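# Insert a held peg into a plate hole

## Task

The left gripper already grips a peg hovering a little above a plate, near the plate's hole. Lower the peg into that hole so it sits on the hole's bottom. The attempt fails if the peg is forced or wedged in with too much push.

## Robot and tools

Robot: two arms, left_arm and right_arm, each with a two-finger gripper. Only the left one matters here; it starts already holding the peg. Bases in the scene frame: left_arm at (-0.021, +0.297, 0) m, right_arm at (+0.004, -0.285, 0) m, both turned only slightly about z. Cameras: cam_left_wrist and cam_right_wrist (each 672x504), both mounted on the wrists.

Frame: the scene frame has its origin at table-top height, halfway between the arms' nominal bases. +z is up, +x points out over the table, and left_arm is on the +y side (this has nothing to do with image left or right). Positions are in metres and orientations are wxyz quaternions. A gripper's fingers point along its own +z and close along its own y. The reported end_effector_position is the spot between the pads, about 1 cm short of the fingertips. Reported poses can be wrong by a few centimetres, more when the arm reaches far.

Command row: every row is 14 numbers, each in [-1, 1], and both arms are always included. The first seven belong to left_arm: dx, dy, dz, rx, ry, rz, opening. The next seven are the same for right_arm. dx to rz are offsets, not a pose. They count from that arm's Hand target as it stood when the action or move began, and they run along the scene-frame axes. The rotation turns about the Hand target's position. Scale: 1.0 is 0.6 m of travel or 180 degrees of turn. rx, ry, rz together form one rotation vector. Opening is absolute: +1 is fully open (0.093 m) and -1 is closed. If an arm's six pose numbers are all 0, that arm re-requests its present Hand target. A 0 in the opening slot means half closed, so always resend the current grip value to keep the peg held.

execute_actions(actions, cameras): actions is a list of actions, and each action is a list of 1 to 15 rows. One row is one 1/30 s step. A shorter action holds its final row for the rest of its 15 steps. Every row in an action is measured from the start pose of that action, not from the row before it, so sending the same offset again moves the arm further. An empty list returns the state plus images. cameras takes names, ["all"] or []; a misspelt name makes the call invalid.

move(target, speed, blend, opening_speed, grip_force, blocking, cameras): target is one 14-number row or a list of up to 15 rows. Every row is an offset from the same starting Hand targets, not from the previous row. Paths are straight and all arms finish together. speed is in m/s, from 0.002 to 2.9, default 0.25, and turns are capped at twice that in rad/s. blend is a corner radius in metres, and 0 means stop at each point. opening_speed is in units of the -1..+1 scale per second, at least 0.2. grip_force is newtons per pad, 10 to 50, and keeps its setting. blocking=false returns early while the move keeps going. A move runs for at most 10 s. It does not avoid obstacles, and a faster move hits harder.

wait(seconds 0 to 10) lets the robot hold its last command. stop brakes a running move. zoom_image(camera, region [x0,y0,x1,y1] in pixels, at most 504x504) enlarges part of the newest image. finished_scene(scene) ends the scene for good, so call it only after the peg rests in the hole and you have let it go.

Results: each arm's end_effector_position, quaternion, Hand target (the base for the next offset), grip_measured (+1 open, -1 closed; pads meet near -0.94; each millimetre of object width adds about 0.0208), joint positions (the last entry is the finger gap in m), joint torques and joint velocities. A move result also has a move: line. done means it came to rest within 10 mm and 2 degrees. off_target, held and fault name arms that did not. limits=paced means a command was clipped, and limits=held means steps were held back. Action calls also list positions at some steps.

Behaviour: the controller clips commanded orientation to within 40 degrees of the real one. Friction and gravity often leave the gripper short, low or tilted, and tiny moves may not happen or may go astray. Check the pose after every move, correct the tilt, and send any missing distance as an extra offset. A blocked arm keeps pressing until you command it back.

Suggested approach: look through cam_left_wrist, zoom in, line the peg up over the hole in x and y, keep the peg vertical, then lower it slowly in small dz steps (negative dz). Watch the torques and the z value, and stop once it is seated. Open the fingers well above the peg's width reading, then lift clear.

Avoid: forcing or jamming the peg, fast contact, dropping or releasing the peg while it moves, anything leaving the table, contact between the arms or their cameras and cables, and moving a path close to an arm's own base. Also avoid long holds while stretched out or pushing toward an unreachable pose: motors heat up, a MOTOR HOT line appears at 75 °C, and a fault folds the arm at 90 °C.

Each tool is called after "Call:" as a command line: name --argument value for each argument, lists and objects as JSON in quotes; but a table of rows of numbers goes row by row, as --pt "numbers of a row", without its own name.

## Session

Call:
execute_actions --actions '[]' --cameras '["cam_left_wrist"]'

Call:
zoom_image --camera "cam_left_wrist" --region '[200, 100, 440, 280]'

Scene clock: 0.00 s.
left_arm: end_effector_position=(+0.2684, +0.1484, +0.1308) grip_measured=-0.257 end_effector_quat_wxyz=(+0.012, +0.856, +0.516, +0.016) | right_arm: end_effector_position=(+0.3789, -0.2649, +0.4022) grip_measured=+1.000 end_effector_quat_wxyz=(+0.707, -0.019, +0.707, +0.019)
Joint positions: left_arm=[-0.504 1.736 1.492 -1.289 -0.015 1.575 0.033] | right_arm=[0 1.047 1.047 0 0 0 0.093]
Joint velocities: left_arm=[-0.017 -0.002 0.007 -0.095 0.081 -0.066 0.007] | right_arm=[within noise]
Joint torques (N m): no reading
Heat: left arm: 25 °C; right arm: 24 °C.
Hand target: left_arm +0.2720, +0.1466, +0.1412; +0.029, +0.856, +0.516, +0.027 | right_arm +0.3762, -0.2650, +0.4149; +0.719, -0.019, +0.694, +0.019
Tool commands: left_gripper/opening=-0.941311 right_gripper/opening=+1.0
Images, in order (width x height): cam_left_wrist 672x504.

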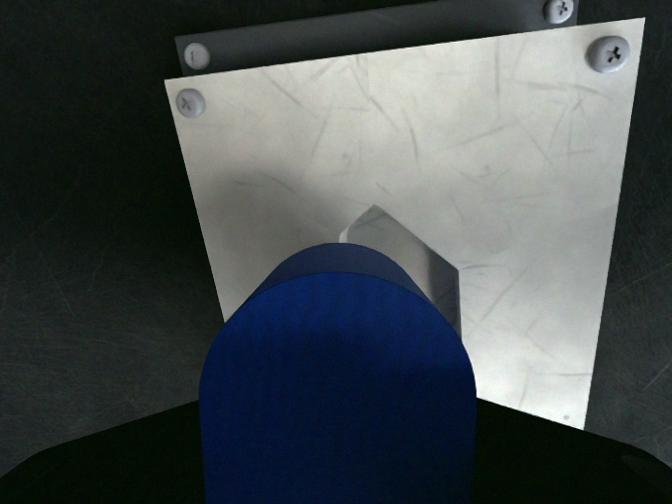

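Scaled by 2.100 from the camera's 672x504 image, which has a finer 960x720 frame.

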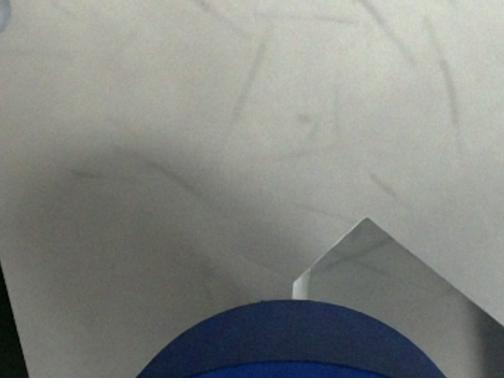

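Call:
zoom_image --camera "cam_left_wrist" --region '[190, 220, 490, 420]'

Scaled by 1.680 from the camera's 672x504 image, which has a finer 960x720 frame.

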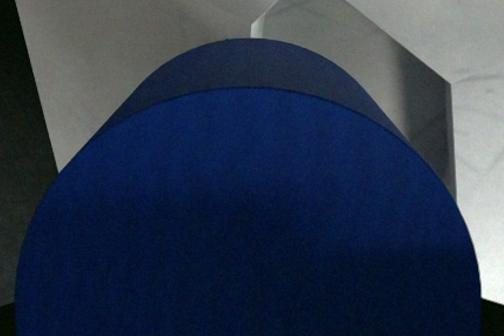

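Call:
move --target '[0.005,0.0438,0.025,-0.0751,0.0525,0.0194,-0.9413,0,0,0,0,0,0,1]' --speed 0.2 --cameras '["cam_left_wrist"]'

Call:
zoom_image --camera "cam_left_wrist" --region '[200, 120, 500, 345]'

Scene clock: 186.57 s.
left_arm: end_effector_position=(+0.2699, +0.1764, +0.1456) grip_measured=-0.200 end_effector_quat_wxyz=(+0.069, +0.825, +0.551, -0.104) | right_arm: end_effector_position=(+0.3789, -0.2649, +0.4021) grip_measured=+1.000 end_effector_quat_wxyz=(+0.707, -0.019, +0.707, +0.019)
Joint positions: left_arm=[-0.283 1.754 1.552 -1.404 0.247 1.707 0.036] | right_arm=[0 1.047 1.047 0 0 0 0.093]
Joint torques (N m): left_arm=[0.44 -7.02 7.77 0.11 0.3 0.19] | right_arm=[-0.18 -3.06 7.72 2.21 -0.01 -0.03]
Heat: left arm: 35 °C; right arm: 35 °C.
Hand target: left_arm +0.2751, +0.1729, +0.1562; +0.086, +0.830, +0.542, -0.104 | right_arm +0.3762, -0.2650, +0.4148; +0.719, -0.019, +0.694, +0.019
Off the commanded pose: left_arm 0.012 m, 2 deg | right_arm 0.013 m, 2 deg.
move: off_target (left_arm, right_arm)
Images, in order (width x height): cam_left_wrist 672x504.

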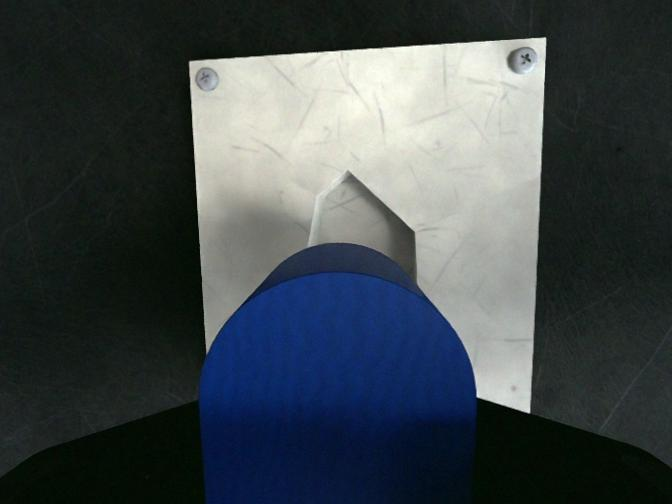

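Scaled by 1.680 from the camera's 672x504 image, which has a finer 960x720 frame.

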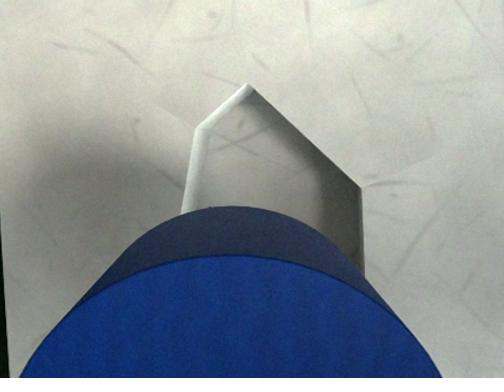

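Call:
move --target '[-0.0162,-0.0204,-0.0333,-0.0067,0.0145,0,-0.9413,0,0,0,0,0,0,1]' --speed 0.12 --cameras '["cam_left_wrist"]'

Call:
zoom_image --camera "cam_left_wrist" --region '[250, 200, 450, 350]'

Scene clock: 212.90 s.
left_arm: end_effector_position=(+0.2648, +0.1670, +0.1364) grip_measured=-0.200 end_effector_quat_wxyz=(+0.071, +0.827, +0.544, -0.123) | right_arm: end_effector_position=(+0.3789, -0.2649, +0.4021) grip_measured=+1.000 end_effector_quat_wxyz=(+0.707, -0.019, +0.707, +0.019)
Joint positions: left_arm=[-0.299 1.764 1.521 -1.383 0.28 1.708 0.036] | right_arm=[0 1.047 1.047 0 0 0 0.093]
Joint torques (N m): left_arm=[-0.81 -7.32 4.22 0.43 0.35 -0.08] | right_arm=[-0.2 -3.04 7.75 2.21 -0.02 -0.03]
Heat: left arm: 35 °C; right arm: 35 °C.
Hand target: left_arm +0.2654, +0.1607, +0.1363; +0.082, +0.826, +0.543, -0.128 | right_arm +0.3762, -0.2650, +0.4148; +0.719, -0.019, +0.694, +0.019
Off the commanded pose: left_arm 0.006 m, 1 deg | right_arm 0.013 m, 2 deg.
move: off_target (right_arm)
Images, in order (width x height): cam_left_wrist 672x504.

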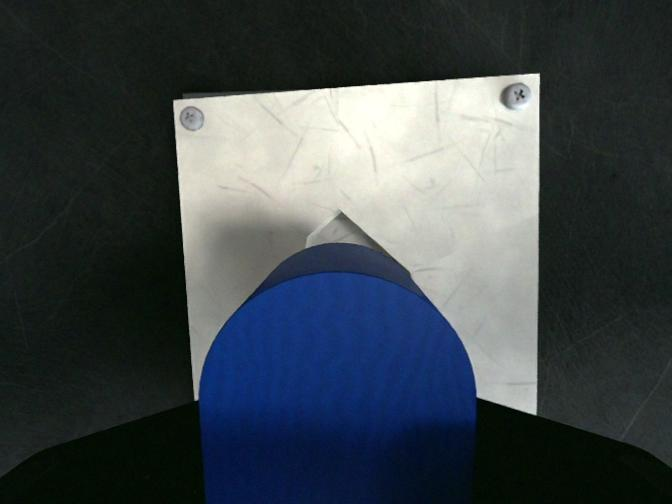

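Scaled by 2.520 from the camera's 672x504 image, which has a finer 960x720 frame.

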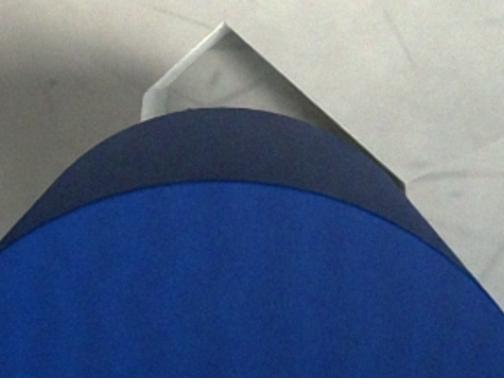

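Call:
move --target '[-0.0138,-0.0067,0,0.0012,-0.006,0,-0.9413,0,0,0,0,0,0,1]' --speed 0.08 --cameras '["cam_left_wrist"]'

Call:
zoom_image --camera "cam_left_wrist" --region '[160, 90, 560, 390]'

Scene clock: 246.83 s.
left_arm: end_effector_position=(+0.2576, +0.1615, +0.1258) grip_measured=-0.200 end_effector_quat_wxyz=(+0.063, +0.827, +0.544, -0.129) | right_arm: end_effector_position=(+0.3789, -0.2649, +0.4021) grip_measured=+1.000 end_effector_quat_wxyz=(+0.707, -0.019, +0.707, +0.019)
Joint positions: left_arm=[-0.323 1.76 1.474 -1.352 0.28 1.687 0.036] | right_arm=[0 1.047 1.047 0 0 0 0.093]
Joint torques (N m): left_arm=[-0.8 -10.86 4.08 0.38 0.25 -0.1] | right_arm=[-0.2 -3.06 7.73 2.21 -0.01 -0.03]
Heat: left arm: 34 °C; right arm: 36 °C.
Hand target: left_arm +0.2571, +0.1567, +0.1363; +0.086, +0.827, +0.542, -0.119 | right_arm +0.3762, -0.2650, +0.4148; +0.719, -0.019, +0.694, +0.019
Off the commanded pose: left_arm 0.012 m, 3 deg | right_arm 0.013 m, 2 deg.
move: off_target (left_arm, right_arm)
Images, in order (width x height): cam_left_wrist 672x504.

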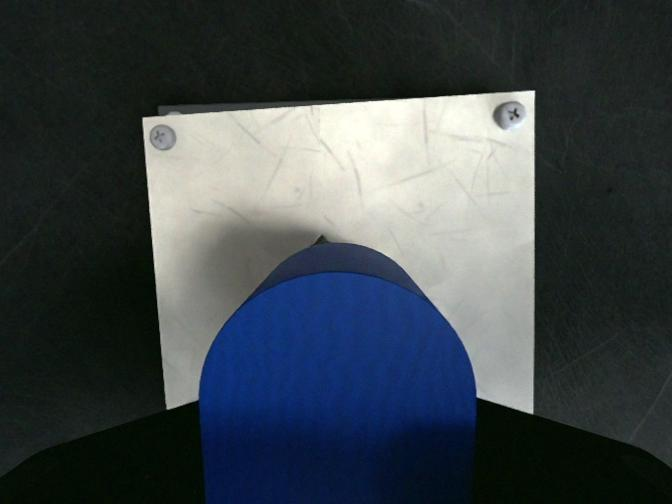

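Scaled by 1.260 from the camera's 672x504 image, which has a finer 960x720 frame.

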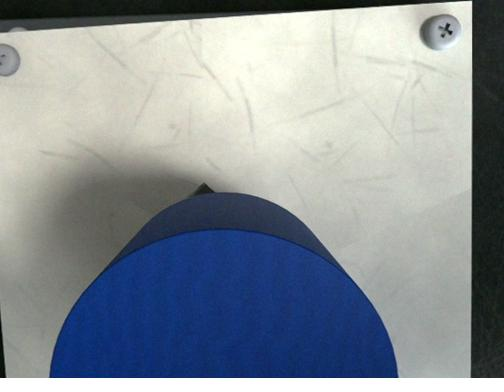

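Call:
move --target '[-0.002,0.0026,-0.0083,-0.001,-0.012,0,-0.9413,0,0,0,0,0,0,1]' --speed 0.06 --cameras '["cam_left_wrist"]'

Call:
zoom_image --camera "cam_left_wrist" --region '[260, 200, 400, 305]'

Scene clock: 274.00 s.
left_arm: end_effector_position=(+0.2556, +0.1622, +0.1214) grip_measured=-0.200 end_effector_quat_wxyz=(+0.077, +0.828, +0.542, -0.118) | right_arm: end_effector_position=(+0.3789, -0.2649, +0.4021) grip_measured=+1.000 end_effector_quat_wxyz=(+0.707, -0.019, +0.707, +0.019)
Joint positions: left_arm=[-0.323 1.721 1.412 -1.293 0.28 1.685 0.036] | right_arm=[0 1.047 1.047 0 0 0 0.093]
Joint torques (N m): left_arm=[-0.91 -10.51 4.08 0.49 0.17 -0.11] | right_arm=[-0.2 -3.06 7.73 2.21 -0.02 -0.03]
Heat: left arm: 41 °C; right arm: 36 °C.
Hand target: left_arm +0.2559, +0.1582, +0.1313; +0.097, +0.829, +0.540, -0.105 | right_arm +0.3762, -0.2650, +0.4148; +0.719, -0.019, +0.694, +0.019
Off the commanded pose: left_arm 0.011 m, 3 deg | right_arm 0.013 m, 2 deg.
move: off_target (left_arm, right_arm)
Images, in order (width x height): cam_left_wrist 672x504.

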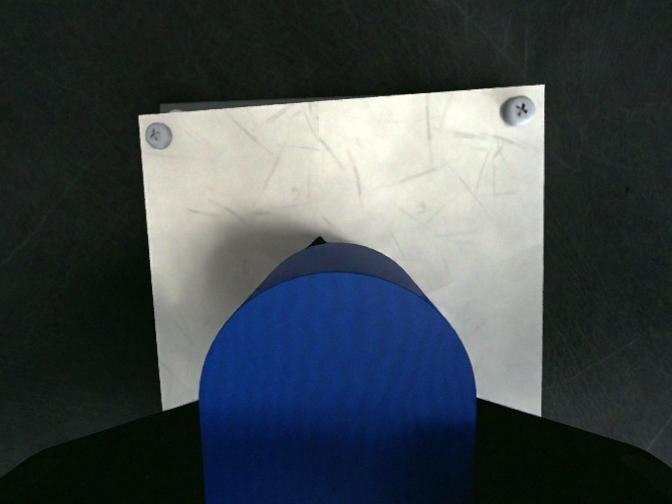

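Scaled by 3.600 from the camera's 672x504 image, which has a finer 960x720 frame.

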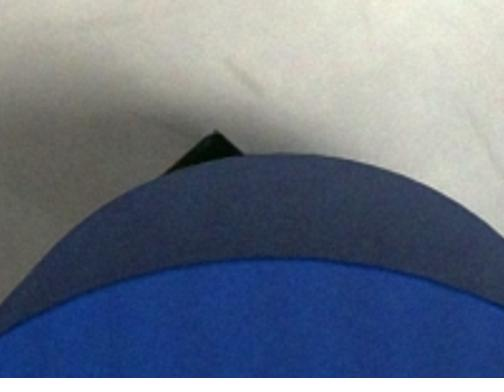

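Call:
move --target '[0.0034,0.0021,-0.0067,0,0,0,-0.9413,0,0,0,0,0,0,1]' --speed 0.06 --cameras '["cam_left_wrist"]'

Call:
zoom_image --camera "cam_left_wrist" --region '[260, 200, 400, 305]'

Scene clock: 292.90 s.
left_arm: end_effector_position=(+0.2559, +0.1620, +0.1194) grip_measured=-0.200 end_effector_quat_wxyz=(+0.078, +0.828, +0.542, -0.117) | right_arm: end_effector_position=(+0.3789, -0.2649, +0.4021) grip_measured=+1.000 end_effector_quat_wxyz=(+0.707, -0.019, +0.707, +0.019)
Joint positions: left_arm=[-0.323 1.721 1.404 -1.283 0.28 1.685 0.036] | right_arm=[0 1.047 1.047 0 0 0 0.093]
Joint torques (N m): left_arm=[-0.28 -9.88 4.14 0.51 0.18 -0.06] | right_arm=[-0.2 -3.06 7.73 2.21 -0.01 -0.03]
Heat: left arm: 42 °C; right arm: 36 °C.
Hand target: left_arm +0.2580, +0.1595, +0.1273; +0.097, +0.829, +0.540, -0.105 | right_arm +0.3762, -0.2650, +0.4148; +0.719, -0.019, +0.694, +0.019
Off the commanded pose: left_arm 0.009 m, 3 deg | right_arm 0.013 m, 2 deg.
move: off_target (left_arm, right_arm)
Images, in order (width x height): cam_left_wrist 672x504.

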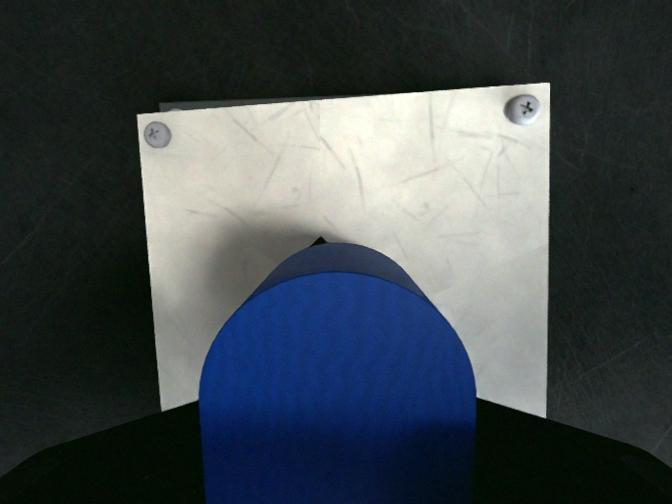

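Scaled by 3.600 from the camera's 672x504 image, which has a finer 960x720 frame.

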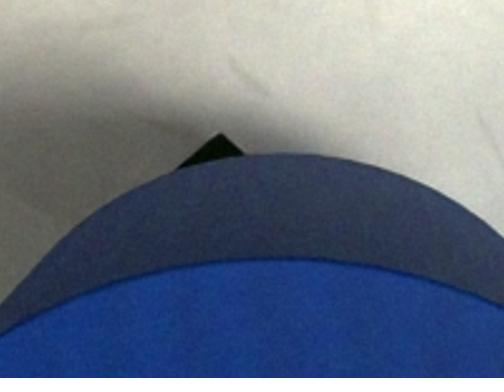

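Call:
move --target '[0.0037,0.0065,0,0,0,0,-0.9413,0,0,0,0,0,0,1]' --speed 0.06 --cameras '["cam_left_wrist"]'

Call:
zoom_image --camera "cam_left_wrist" --region '[260, 200, 400, 305]'

Scene clock: 306.47 s.
left_arm: end_effector_position=(+0.2559, +0.1620, +0.1194) grip_measured=-0.200 end_effector_quat_wxyz=(+0.078, +0.828, +0.542, -0.117) | right_arm: end_effector_position=(+0.3789, -0.2649, +0.4021) grip_measured=+1.000 end_effector_quat_wxyz=(+0.707, -0.019, +0.707, +0.019)
Joint positions: left_arm=[-0.323 1.721 1.404 -1.283 0.28 1.685 0.036] | right_arm=[0 1.047 1.047 0 0 0 0.093]
Joint torques (N m): left_arm=[1.07 -9.44 4.53 0.48 0.16 0.08] | right_arm=[-0.2 -3.06 7.73 2.21 -0.01 -0.03]
Heat: left arm: 42 °C; right arm: 37 °C.
Hand target: left_arm +0.2602, +0.1634, +0.1273; +0.097, +0.829, +0.540, -0.105 | right_arm +0.3762, -0.2650, +0.4148; +0.719, -0.019, +0.694, +0.019
Off the commanded pose: left_arm 0.009 m, 3 deg | right_arm 0.013 m, 2 deg.
move: off_target (left_arm, right_arm)
Images, in order (width x height): cam_left_wrist 672x504.

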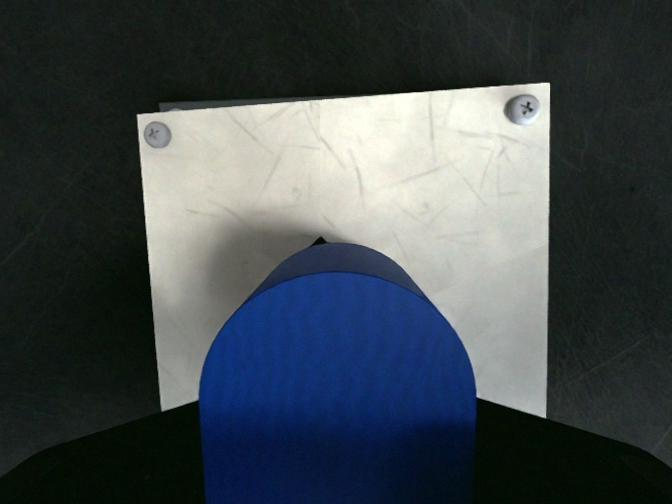

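Scaled by 3.600 from the camera's 672x504 image, which has a finer 960x720 frame.

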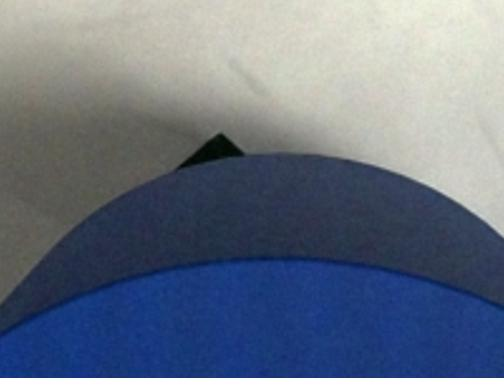

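Call:
move --target '[0.0017,0.0042,-0.003,0,0,0,-0.9413,0,0,0,0,0,0,1]' --speed 0.06 --cameras '["cam_left_wrist"]'

Call:
zoom_image --camera "cam_left_wrist" --region '[260, 200, 400, 305]'

Scene clock: 315.53 s.
left_arm: end_effector_position=(+0.2564, +0.1628, +0.1196) grip_measured=-0.200 end_effector_quat_wxyz=(+0.080, +0.827, +0.544, -0.118) | right_arm: end_effector_position=(+0.3789, -0.2649, +0.4021) grip_measured=+1.000 end_effector_quat_wxyz=(+0.707, -0.019, +0.707, +0.019)
Joint positions: left_arm=[-0.318 1.721 1.404 -1.283 0.285 1.685 0.036] | right_arm=[0 1.047 1.047 0 0 0 0.093]
Joint torques (N m): left_arm=[1.42 -9.25 4.27 0.5 0.12 0.17] | right_arm=[-0.2 -3.04 7.73 2.21 -0.02 -0.03]
Heat: left arm: 42 °C; right arm: 37 °C.
Hand target: left_arm +0.2612, +0.1660, +0.1254; +0.097, +0.829, +0.540, -0.105 | right_arm +0.3762, -0.2650, +0.4148; +0.719, -0.019, +0.694, +0.019
Off the commanded pose: left_arm 0.008 m, 3 deg | right_arm 0.013 m, 2 deg.
move: off_target (left_arm, right_arm)
Images, in order (width x height): cam_left_wrist 672x504.

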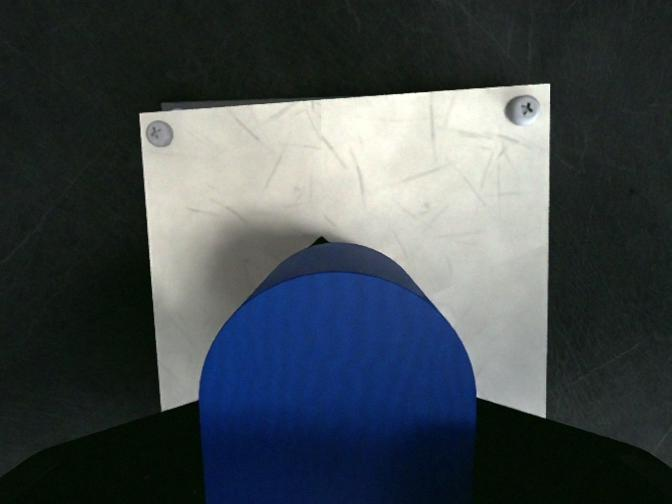

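Scaled by 3.600 from the camera's 672x504 image, which has a finer 960x720 frame.

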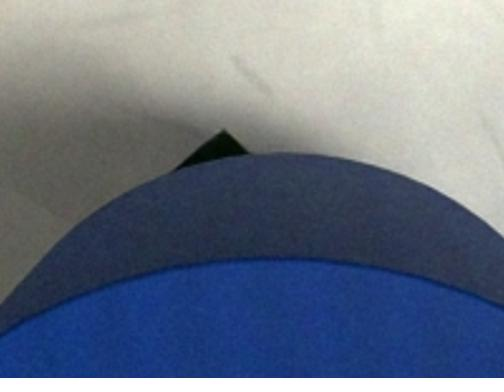

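Call:
move --target '[0.001,0,0.015,0,0,0,-0.9413,0,0,0,0,0,0,1]' --speed 0.06 --cameras '["cam_left_wrist"]'

Call:
zoom_image --camera "cam_left_wrist" --region '[260, 200, 400, 305]'

Scene clock: 333.87 s.
left_arm: end_effector_position=(+0.2561, +0.1631, +0.1197) grip_measured=-0.200 end_effector_quat_wxyz=(+0.079, +0.826, +0.545, -0.119) | right_arm: end_effector_position=(+0.3789, -0.2649, +0.4021) grip_measured=+1.000 end_effector_quat_wxyz=(+0.707, -0.019, +0.707, +0.019)
Joint positions: left_arm=[-0.316 1.721 1.404 -1.285 0.286 1.685 0.036] | right_arm=[0 1.047 1.047 0 0 0 0.093]
Joint torques (N m): left_arm=[1.26 -9.25 6.76 0.11 0.12 0.16] | right_arm=[-0.18 -3.06 7.72 2.21 -0.02 -0.03]
Heat: left arm: 41 °C; right arm: 37 °C.
Hand target: left_arm +0.2618, +0.1659, +0.1344; +0.097, +0.829, +0.540, -0.105 | right_arm +0.3762, -0.2650, +0.4148; +0.719, -0.019, +0.694, +0.019
Off the commanded pose: left_arm 0.016 m, 3 deg | right_arm 0.013 m, 2 deg.
move: off_target (left_arm, right_arm)
Images, in order (width x height): cam_left_wrist 672x504.

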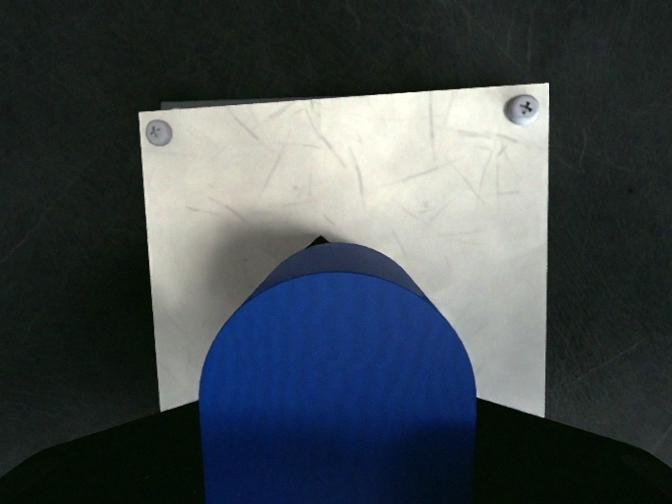

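Scaled by 3.600 from the camera's 672x504 image, which has a finer 960x720 frame.

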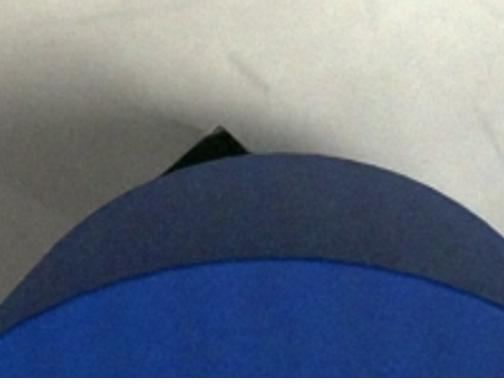

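Call:
move --target '[0.002,0.001,0.006,0,0,0,-0.9413,0,0,0,0,0,0,1]' --speed 0.06 --cameras '["cam_left_wrist"]'

Call:
zoom_image --camera "cam_left_wrist" --region '[260, 200, 400, 305]'

Scene clock: 347.30 s.
left_arm: end_effector_position=(+0.2560, +0.1632, +0.1197) grip_measured=-0.200 end_effector_quat_wxyz=(+0.079, +0.826, +0.545, -0.119) | right_arm: end_effector_position=(+0.3789, -0.2649, +0.4021) grip_measured=+1.000 end_effector_quat_wxyz=(+0.707, -0.019, +0.707, +0.019)
Joint positions: left_arm=[-0.316 1.721 1.404 -1.286 0.286 1.686 0.036] | right_arm=[0 1.047 1.047 0 0 0 0.093]
Joint torques (N m): left_arm=[1.61 -8.99 8.05 -0.02 0.11 0.2] | right_arm=[-0.18 -3.06 7.73 2.21 -0.01 -0.03]
Heat: left arm: 41 °C; right arm: 37 °C.
Hand target: left_arm +0.2631, +0.1665, +0.1380; +0.097, +0.829, +0.540, -0.105 | right_arm +0.3762, -0.2650, +0.4148; +0.719, -0.019, +0.694, +0.019
Off the commanded pose: left_arm 0.020 m, 3 deg | right_arm 0.013 m, 2 deg.
move: off_target (left_arm, right_arm)
Images, in order (width x height): cam_left_wrist 672x504.

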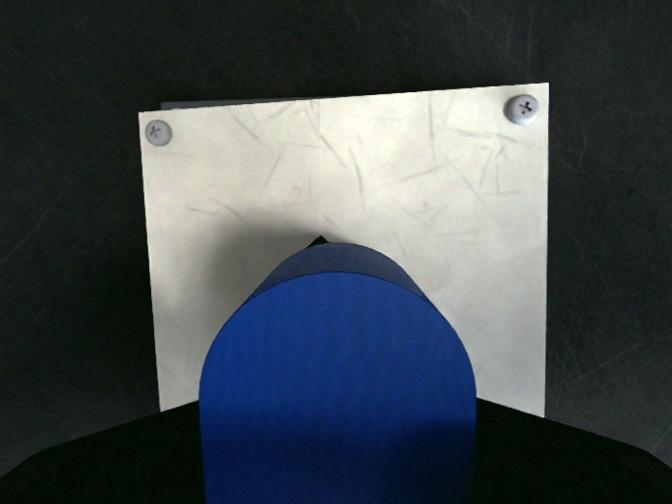

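Scaled by 3.600 from the camera's 672x504 image, which has a finer 960x720 frame.

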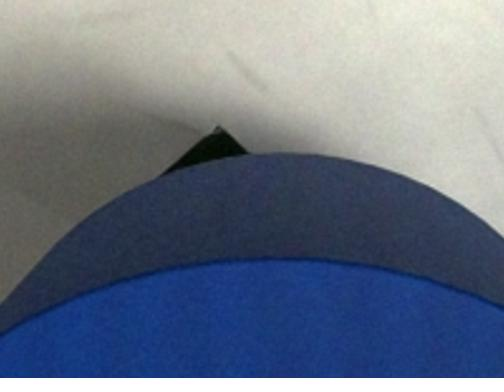

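Call:
move --target '[0,0,0.003,0,0,0,-0.9413,0,0,0,0,0,0,1]' --speed 0.06 --cameras '["cam_left_wrist"]'

Call:
zoom_image --camera "cam_left_wrist" --region '[260, 200, 400, 305]'

Scene clock: 364.60 s.
left_arm: end_effector_position=(+0.2562, +0.1633, +0.1228) grip_measured=-0.200 end_effector_quat_wxyz=(+0.080, +0.826, +0.545, -0.120) | right_arm: end_effector_position=(+0.3789, -0.2649, +0.4021) grip_measured=+1.000 end_effector_quat_wxyz=(+0.707, -0.019, +0.707, +0.019)
Joint positions: left_arm=[-0.315 1.721 1.416 -1.298 0.288 1.686 0.036] | right_arm=[0 1.047 1.047 0 0 0 0.093]
Joint torques (N m): left_arm=[1.43 -9.02 7.69 0.01 0.08 0.2] | right_arm=[-0.18 -3.06 7.72 2.21 -0.01 -0.03]
Heat: left arm: 41 °C; right arm: 37 °C.
Hand target: left_arm +0.2630, +0.1665, +0.1398; +0.097, +0.829, +0.540, -0.105 | right_arm +0.3762, -0.2650, +0.4148; +0.719, -0.019, +0.694, +0.019
Off the commanded pose: left_arm 0.019 m, 3 deg | right_arm 0.013 m, 2 deg.
move: off_target (left_arm, right_arm)
Images, in order (width x height): cam_left_wrist 672x504.

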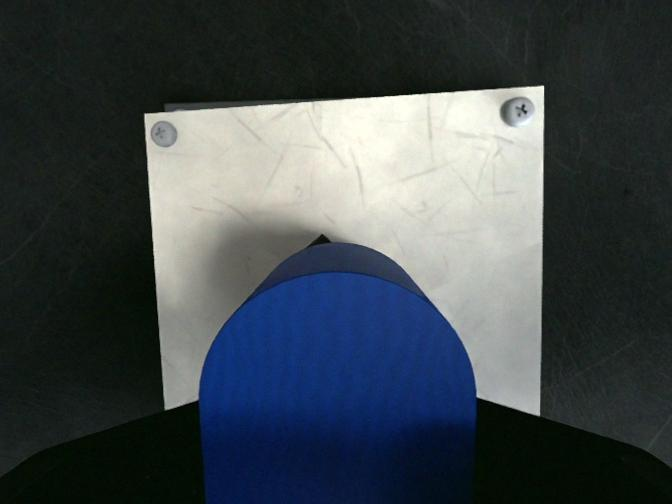

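Scaled by 3.600 from the camera's 672x504 image, which has a finer 960x720 frame.

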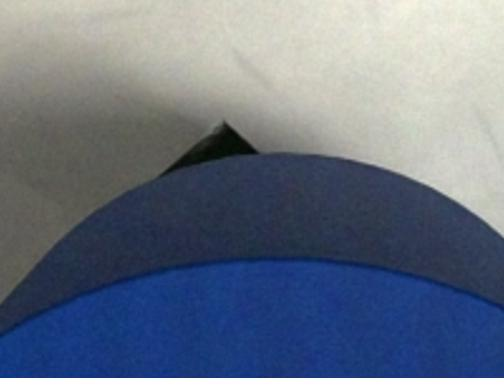

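Call:
move --target '[0.003,0.001,-0.0133,0.0063,-0.0027,0,-0.9413,0,0,0,0,0,0,1]' --speed 0.06 --cameras '["cam_left_wrist"]'

Call:
zoom_image --camera "cam_left_wrist" --region '[260, 200, 400, 305]'

Scene clock: 380.17 s.
left_arm: end_effector_position=(+0.2562, +0.1633, +0.1228) grip_measured=-0.200 end_effector_quat_wxyz=(+0.080, +0.826, +0.545, -0.120) | right_arm: end_effector_position=(+0.3789, -0.2649, +0.4021) grip_measured=+1.000 end_effector_quat_wxyz=(+0.707, -0.019, +0.707, +0.019)
Joint positions: left_arm=[-0.315 1.721 1.416 -1.298 0.287 1.686 0.036] | right_arm=[0 1.047 1.047 0 0 0 0.093]
Joint torques (N m): left_arm=[0.79 -8.57 6.26 0.36 -0.12 0.11] | right_arm=[-0.18 -3.06 7.73 2.21 -0.01 -0.03]
Heat: left arm: 41 °C; right arm: 38 °C.
Hand target: left_arm +0.2648, +0.1671, +0.1318; +0.091, +0.831, +0.541, -0.096 | right_arm +0.3762, -0.2650, +0.4148; +0.719, -0.019, +0.694, +0.019
Off the commanded pose: left_arm 0.013 m, 3 deg | right_arm 0.013 m, 2 deg.
move: off_target (left_arm, right_arm)
Images, in order (width x height): cam_left_wrist 672x504.

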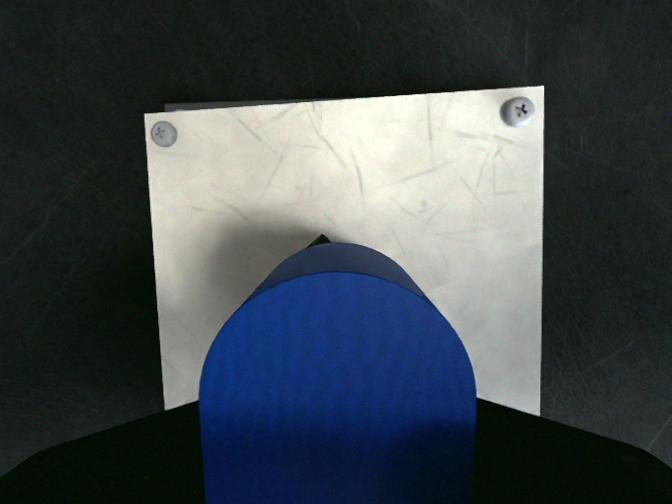

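Scaled by 3.600 from the camera's 672x504 image, which has a finer 960x720 frame.

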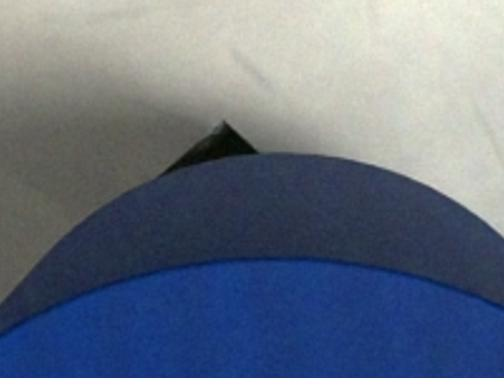

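Call:
move --pt "0.0 0.005 0.03 0 0 0 -0.9413 0 0 0 0 0 0 1" --pt "-0.0128 -0.0135 0.006 0 0 0 -0.9413 0 0 0 0 0 0 1" --pt "-0.0128 -0.0135 -0.003 0 0 0 -0.9413 0 0 0 0 0 0 1" --speed 0.1 --blend '[0.01,0.004,0]' --cameras '["cam_left_wrist"]'

Call:
zoom_image --camera "cam_left_wrist" --region '[260, 200, 400, 305]'

Scene clock: 404.20 s.
left_arm: end_effector_position=(+0.2569, +0.1629, +0.1246) grip_measured=-0.200 end_effector_quat_wxyz=(+0.075, +0.830, +0.543, -0.106) | right_arm: end_effector_position=(+0.3789, -0.2649, +0.4021) grip_measured=+1.000 end_effector_quat_wxyz=(+0.707, -0.019, +0.707, +0.019)
Joint positions: left_arm=[-0.331 1.713 1.419 -1.295 0.259 1.677 0.036] | right_arm=[0 1.047 1.047 0 0 0 0.093]
Joint torques (N m): left_arm=[-0.87 -9.59 3.66 0.6 0.16 -0.09] | right_arm=[-0.18 -3.06 7.72 2.21 -0.01 -0.03]
Heat: left arm: 41 °C; right arm: 38 °C.
Hand target: left_arm +0.2571, +0.1591, +0.1301; +0.091, +0.831, +0.541, -0.096 | right_arm +0.3762, -0.2650, +0.4148; +0.719, -0.019, +0.694, +0.019
Off the commanded pose: left_arm 0.007 m, 2 deg | right_arm 0.013 m, 2 deg.
move: off_target (right_arm); blend cut to 0.0091 m at target 1, 0.0027 m at target 2
Images, in order (width x height): cam_left_wrist 672x504.

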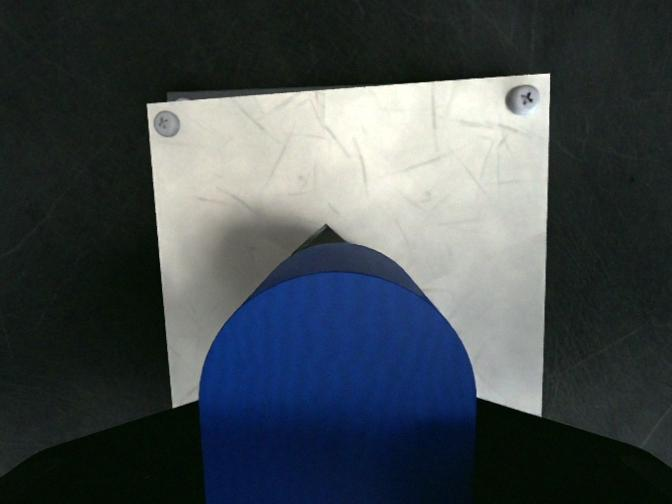

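Scaled by 3.600 from the camera's 672x504 image, which has a finer 960x720 frame.

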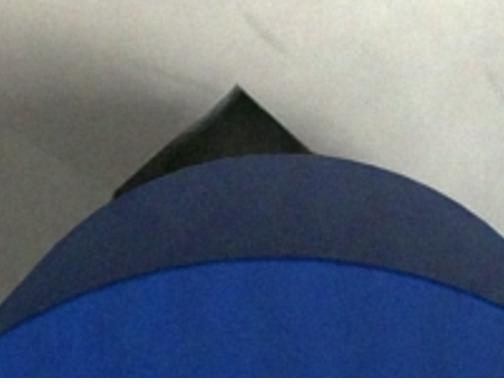

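Call:
move --target '[0,-0.0005,-0.0095,0,0,0,-0.9413,0,0,0,0,0,0,1]' --speed 0.05 --cameras '["cam_left_wrist"]'

Call:
zoom_image --camera "cam_left_wrist" --region '[260, 200, 400, 305]'

Scene clock: 481.27 s.
left_arm: end_effector_position=(+0.2565, +0.1630, +0.1245) grip_measured=-0.200 end_effector_quat_wxyz=(+0.079, +0.830, +0.543, -0.102) | right_arm: end_effector_position=(+0.3789, -0.2649, +0.4021) grip_measured=+1.000 end_effector_quat_wxyz=(+0.707, -0.019, +0.707, +0.019)
Joint positions: left_arm=[-0.331 1.701 1.405 -1.281 0.259 1.674 0.036] | right_arm=[0 1.047 1.047 0 0 0 0.093]
Joint torques (N m): left_arm=[-1.02 -8.31 3.15 0.7 0.14 -0.13] | right_arm=[-0.18 -3.04 7.72 2.21 -0.02 -0.03]
Heat: left arm: 42 °C; right arm: 39 °C.
Hand target: left_arm +0.2571, +0.1588, +0.1244; +0.091, +0.831, +0.541, -0.096 | right_arm +0.3762, -0.2650, +0.4148; +0.719, -0.019, +0.694, +0.019
Off the commanded pose: left_arm 0.004 m, 2 deg | right_arm 0.013 m, 2 deg.
move: off_target (right_arm)
Images, in order (width x height): cam_left_wrist 672x504.

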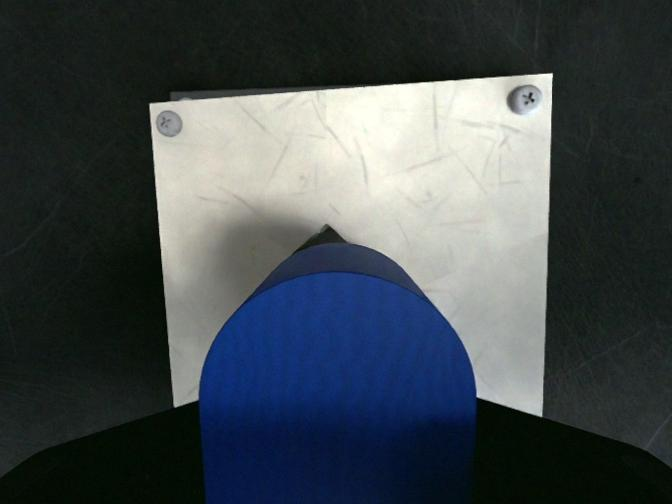

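Scaled by 3.600 from the camera's 672x504 image, which has a finer 960x720 frame.

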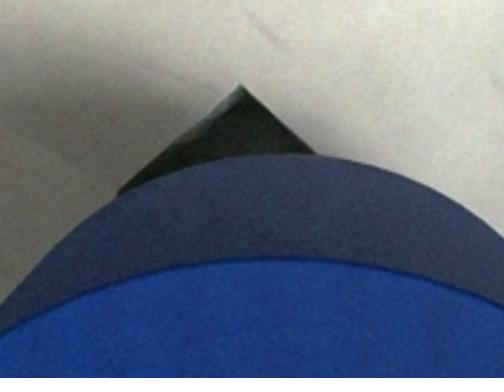

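Call:
move --target '[-0.001,-0.0035,0.003,0,0,0,-0.9413,0,0,0,0,0,0,1]' --speed 0.05 --cameras '["cam_left_wrist"]'

Call:
zoom_image --camera "cam_left_wrist" --region '[260, 200, 400, 305]'

Scene clock: 511.20 s.
left_arm: end_effector_position=(+0.2563, +0.1622, +0.1243) grip_measured=-0.200 end_effector_quat_wxyz=(+0.078, +0.830, +0.544, -0.101) | right_arm: end_effector_position=(+0.3789, -0.2649, +0.4021) grip_measured=+1.000 end_effector_quat_wxyz=(+0.707, -0.019, +0.707, +0.019)
Joint positions: left_arm=[-0.336 1.701 1.405 -1.28 0.255 1.668 0.036] | right_arm=[0 1.047 1.047 0 0 0 0.093]
Joint torques (N m): left_arm=[-1.26 -8.29 3.71 0.64 0.19 -0.16] | right_arm=[-0.2 -3.06 7.73 2.21 -0.01 -0.03]
Heat: left arm: 42 °C; right arm: 39 °C.
Hand target: left_arm +0.2565, +0.1567, +0.1262; +0.091, +0.831, +0.541, -0.096 | right_arm +0.3762, -0.2650, +0.4148; +0.719, -0.019, +0.694, +0.019
Off the commanded pose: left_arm 0.006 m, 2 deg | right_arm 0.013 m, 2 deg.
move: off_target (right_arm)
Images, in order (width x height): cam_left_wrist 672x504.

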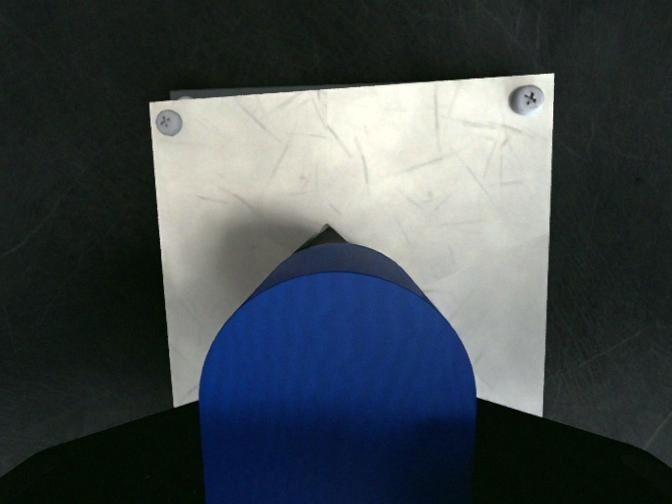

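Scaled by 3.600 from the camera's 672x504 image, which has a finer 960x720 frame.

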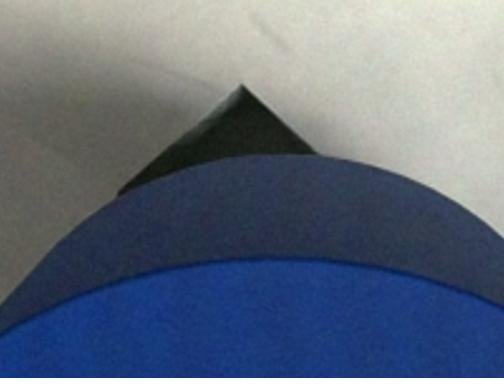

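Call:
move --pt "0.01 0.012 0.03 -0.0063 0.0027 0 -0.9413 0 0 0 0 0 0 1" --pt "-0.001 0.0025 0.012 -0.0063 0.0027 0 -0.9413 0 0 0 0 0 0 1" --pt "-0.001 0.0025 -0.0015 -0.0063 0.0027 0 -0.9413 0 0 0 0 0 0 1" --speed 0.1 --blend '[0.008,0,0]' --cameras '["cam_left_wrist"]'

Call:
zoom_image --camera "cam_left_wrist" --region '[260, 200, 400, 305]'

Scene clock: 544.27 s.
left_arm: end_effector_position=(+0.2559, +0.1633, +0.1256) grip_measured=-0.200 end_effector_quat_wxyz=(+0.081, +0.827, +0.547, -0.105) | right_arm: end_effector_position=(+0.3789, -0.2649, +0.4021) grip_measured=+1.000 end_effector_quat_wxyz=(+0.707, -0.019, +0.707, +0.019)
Joint positions: left_arm=[-0.326 1.698 1.405 -1.284 0.267 1.669 0.036] | right_arm=[0 1.047 1.047 0 0 0 0.093]
Joint torques (N m): left_arm=[-0.65 -8.16 3 0.69 0.31 0.03] | right_arm=[-0.18 -3.04 7.72 2.21 -0.01 -0.02]
Heat: left arm: 42 °C; right arm: 39 °C.
Hand target: left_arm +0.2559, +0.1581, +0.1253; +0.097, +0.829, +0.540, -0.105 | right_arm +0.3762, -0.2650, +0.4148; +0.719, -0.019, +0.694, +0.019
Off the commanded pose: left_arm 0.005 m, 2 deg | right_arm 0.013 m, 2 deg.
move: off_target (right_arm); blend cut to 0.0069 m at target 1
Images, in order (width x height): cam_left_wrist 672x504.

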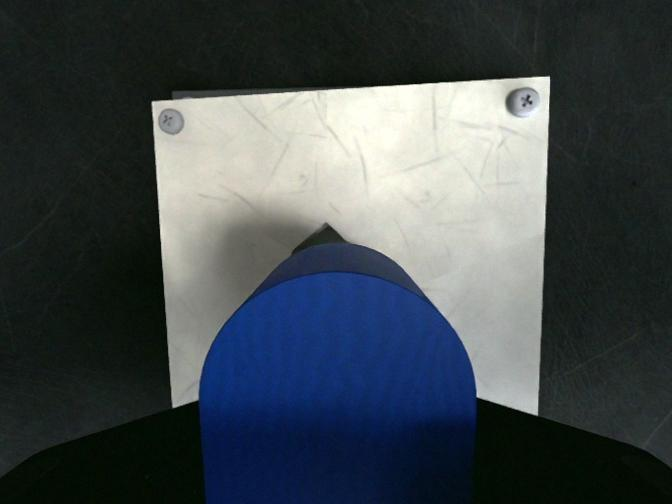

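Scaled by 3.600 from the camera's 672x504 image, which has a finer 960x720 frame.

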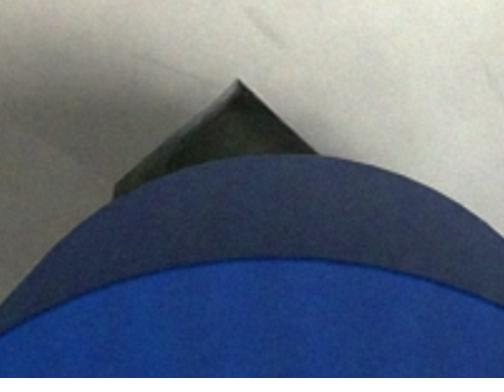

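Call:
move --pt "0.0033 -0.0012 0.0417 -0.0088 0.0038 0 -0.9413 0 0 0 0 0 0 1" --pt "0.0 -0.001 0.01 -0.001 0.0004 0 -0.9413 0 0 0 0 0 0 1" --speed 0.1 --cameras '["cam_left_wrist"]'

Call:
zoom_image --camera "cam_left_wrist" --region '[260, 200, 400, 305]'

Scene clock: 566.13 s.
left_arm: end_effector_position=(+0.2543, +0.1608, +0.1280) grip_measured=-0.200 end_effector_quat_wxyz=(+0.085, +0.825, +0.547, -0.113) | right_arm: end_effector_position=(+0.3789, -0.2649, +0.4021) grip_measured=+1.000 end_effector_quat_wxyz=(+0.707, -0.019, +0.707, +0.019)
Joint positions: left_arm=[-0.326 1.698 1.411 -1.294 0.284 1.669 0.036] | right_arm=[0 1.047 1.047 0 0 0 0.093]
Joint torques (N m): left_arm=[-0.61 -8.2 4.22 0.55 0.16 0.05] | right_arm=[-0.17 -3.04 7.73 2.21 -0.01 -0.03]
Heat: left arm: 41 °C; right arm: 40 °C.
Hand target: left_arm +0.2559, +0.1575, +0.1314; +0.098, +0.829, +0.540, -0.106 | right_arm +0.3762, -0.2650, +0.4148; +0.719, -0.019, +0.694, +0.019
Off the commanded pose: left_arm 0.005 m, 2 deg | right_arm 0.013 m, 2 deg.
move: off_target (right_arm)
Images, in order (width x height): cam_left_wrist 672x504.

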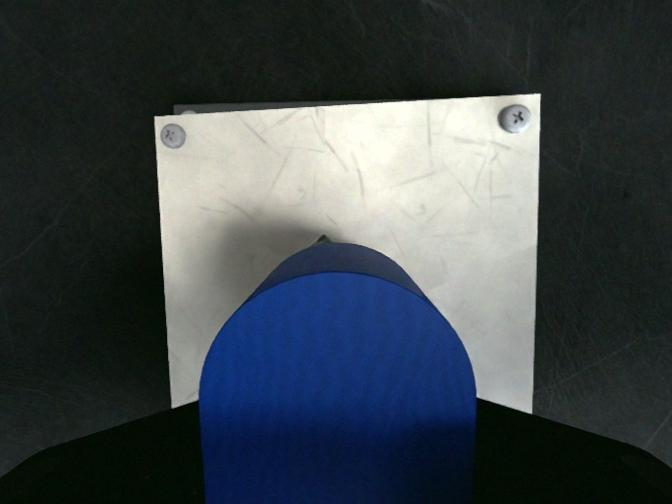

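Scaled by 3.600 from the camera's 672x504 image, which has a finer 960x720 frame.

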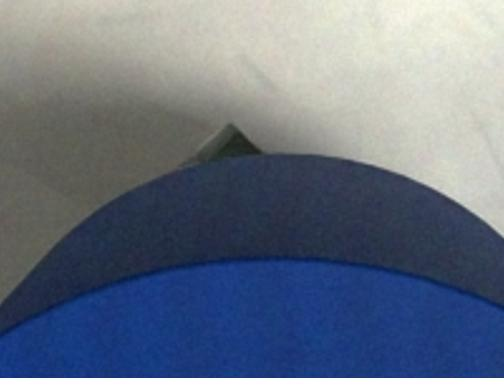

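Call:
move --target '[0,0,-0.0117,0.0021,0.005,0,-0.9413,0,0,0,0,0,0,1]' --speed 0.05 --cameras '["cam_left_wrist"]'

Call:
zoom_image --camera "cam_left_wrist" --region '[260, 200, 400, 305]'

Scene clock: 585.13 s.
left_arm: end_effector_position=(+0.2544, +0.1611, +0.1258) grip_measured=-0.200 end_effector_quat_wxyz=(+0.085, +0.825, +0.547, -0.112) | right_arm: end_effector_position=(+0.3789, -0.2649, +0.4021) grip_measured=+1.000 end_effector_quat_wxyz=(+0.707, -0.019, +0.707, +0.019)
Joint positions: left_arm=[-0.326 1.698 1.403 -1.286 0.283 1.669 0.036] | right_arm=[0 1.047 1.047 0 0 0 0.093]
Joint torques (N m): left_arm=[-0.73 -6.72 4.14 0.51 0.16 0.04] | right_arm=[-0.18 -3.04 7.75 2.21 -0.01 -0.03]
Heat: left arm: 41 °C; right arm: 40 °C.
Hand target: left_arm +0.2559, +0.1575, +0.1243; +0.091, +0.829, +0.541, -0.111 | right_arm +0.3762, -0.2650, +0.4148; +0.719, -0.019, +0.694, +0.019
Off the commanded pose: left_arm 0.004 m, 1 deg | right_arm 0.013 m, 2 deg.
move: off_target (right_arm)
Images, in order (width x height): cam_left_wrist 672x504.

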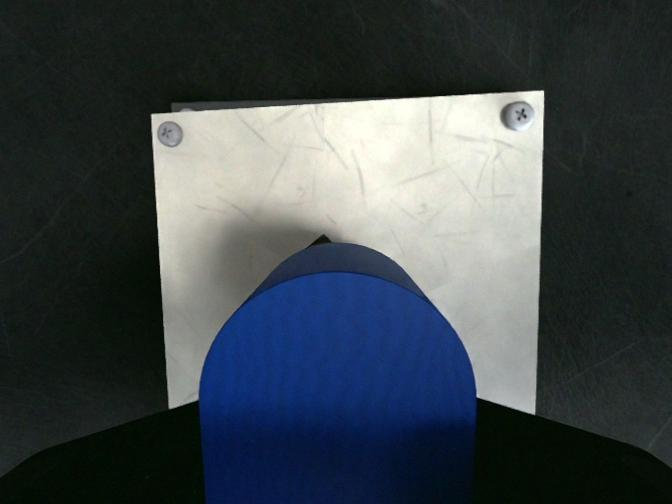

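Scaled by 3.600 from the camera's 672x504 image, which has a finer 960x720 frame.

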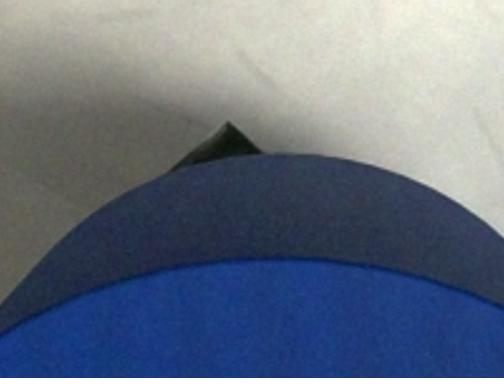

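Call:
move --target '[-0.0025,0.0008,-0.01,0,0,0,-0.9413,0,0,0,0,0,0,1]' --speed 0.05 --cameras '["cam_left_wrist"]'

Call:
zoom_image --camera "cam_left_wrist" --region '[260, 200, 400, 305]'

Scene clock: 595.63 s.
left_arm: end_effector_position=(+0.2541, +0.1611, +0.1188) grip_measured=-0.200 end_effector_quat_wxyz=(+0.085, +0.825, +0.547, -0.112) | right_arm: end_effector_position=(+0.3789, -0.2649, +0.4021) grip_measured=+1.000 end_effector_quat_wxyz=(+0.707, -0.019, +0.707, +0.019)
Joint positions: left_arm=[-0.326 1.698 1.375 -1.257 0.283 1.669 0.036] | right_arm=[0 1.047 1.047 0 0 0 0.093]
Joint torques (N m): left_arm=[-0.75 -7.12 4.15 0.5 0.19 0.03] | right_arm=[-0.2 -3.04 7.73 2.21 -0.01 -0.02]
Heat: left arm: 40 °C; right arm: 40 °C.
Hand target: left_arm +0.2544, +0.1580, +0.1183; +0.091, +0.829, +0.541, -0.111 | right_arm +0.3762, -0.2650, +0.4148; +0.719, -0.019, +0.694, +0.019
Off the commanded pose: left_arm 0.003 m, 1 deg | right_arm 0.013 m, 2 deg.
move: off_target (right_arm)
Images, in order (width x height): cam_left_wrist 672x504.

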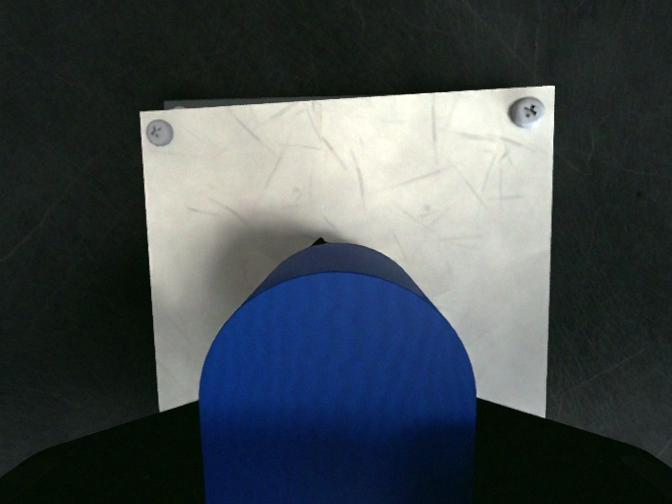

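Scaled by 3.600 from the camera's 672x504 image, which has a finer 960x720 frame.

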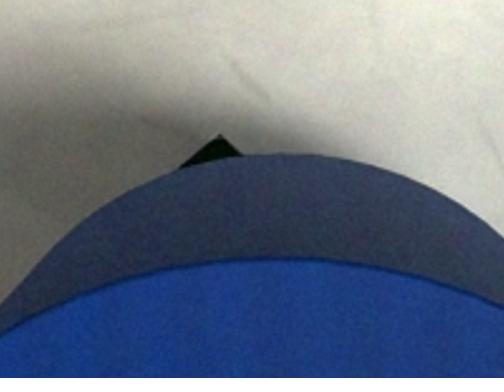

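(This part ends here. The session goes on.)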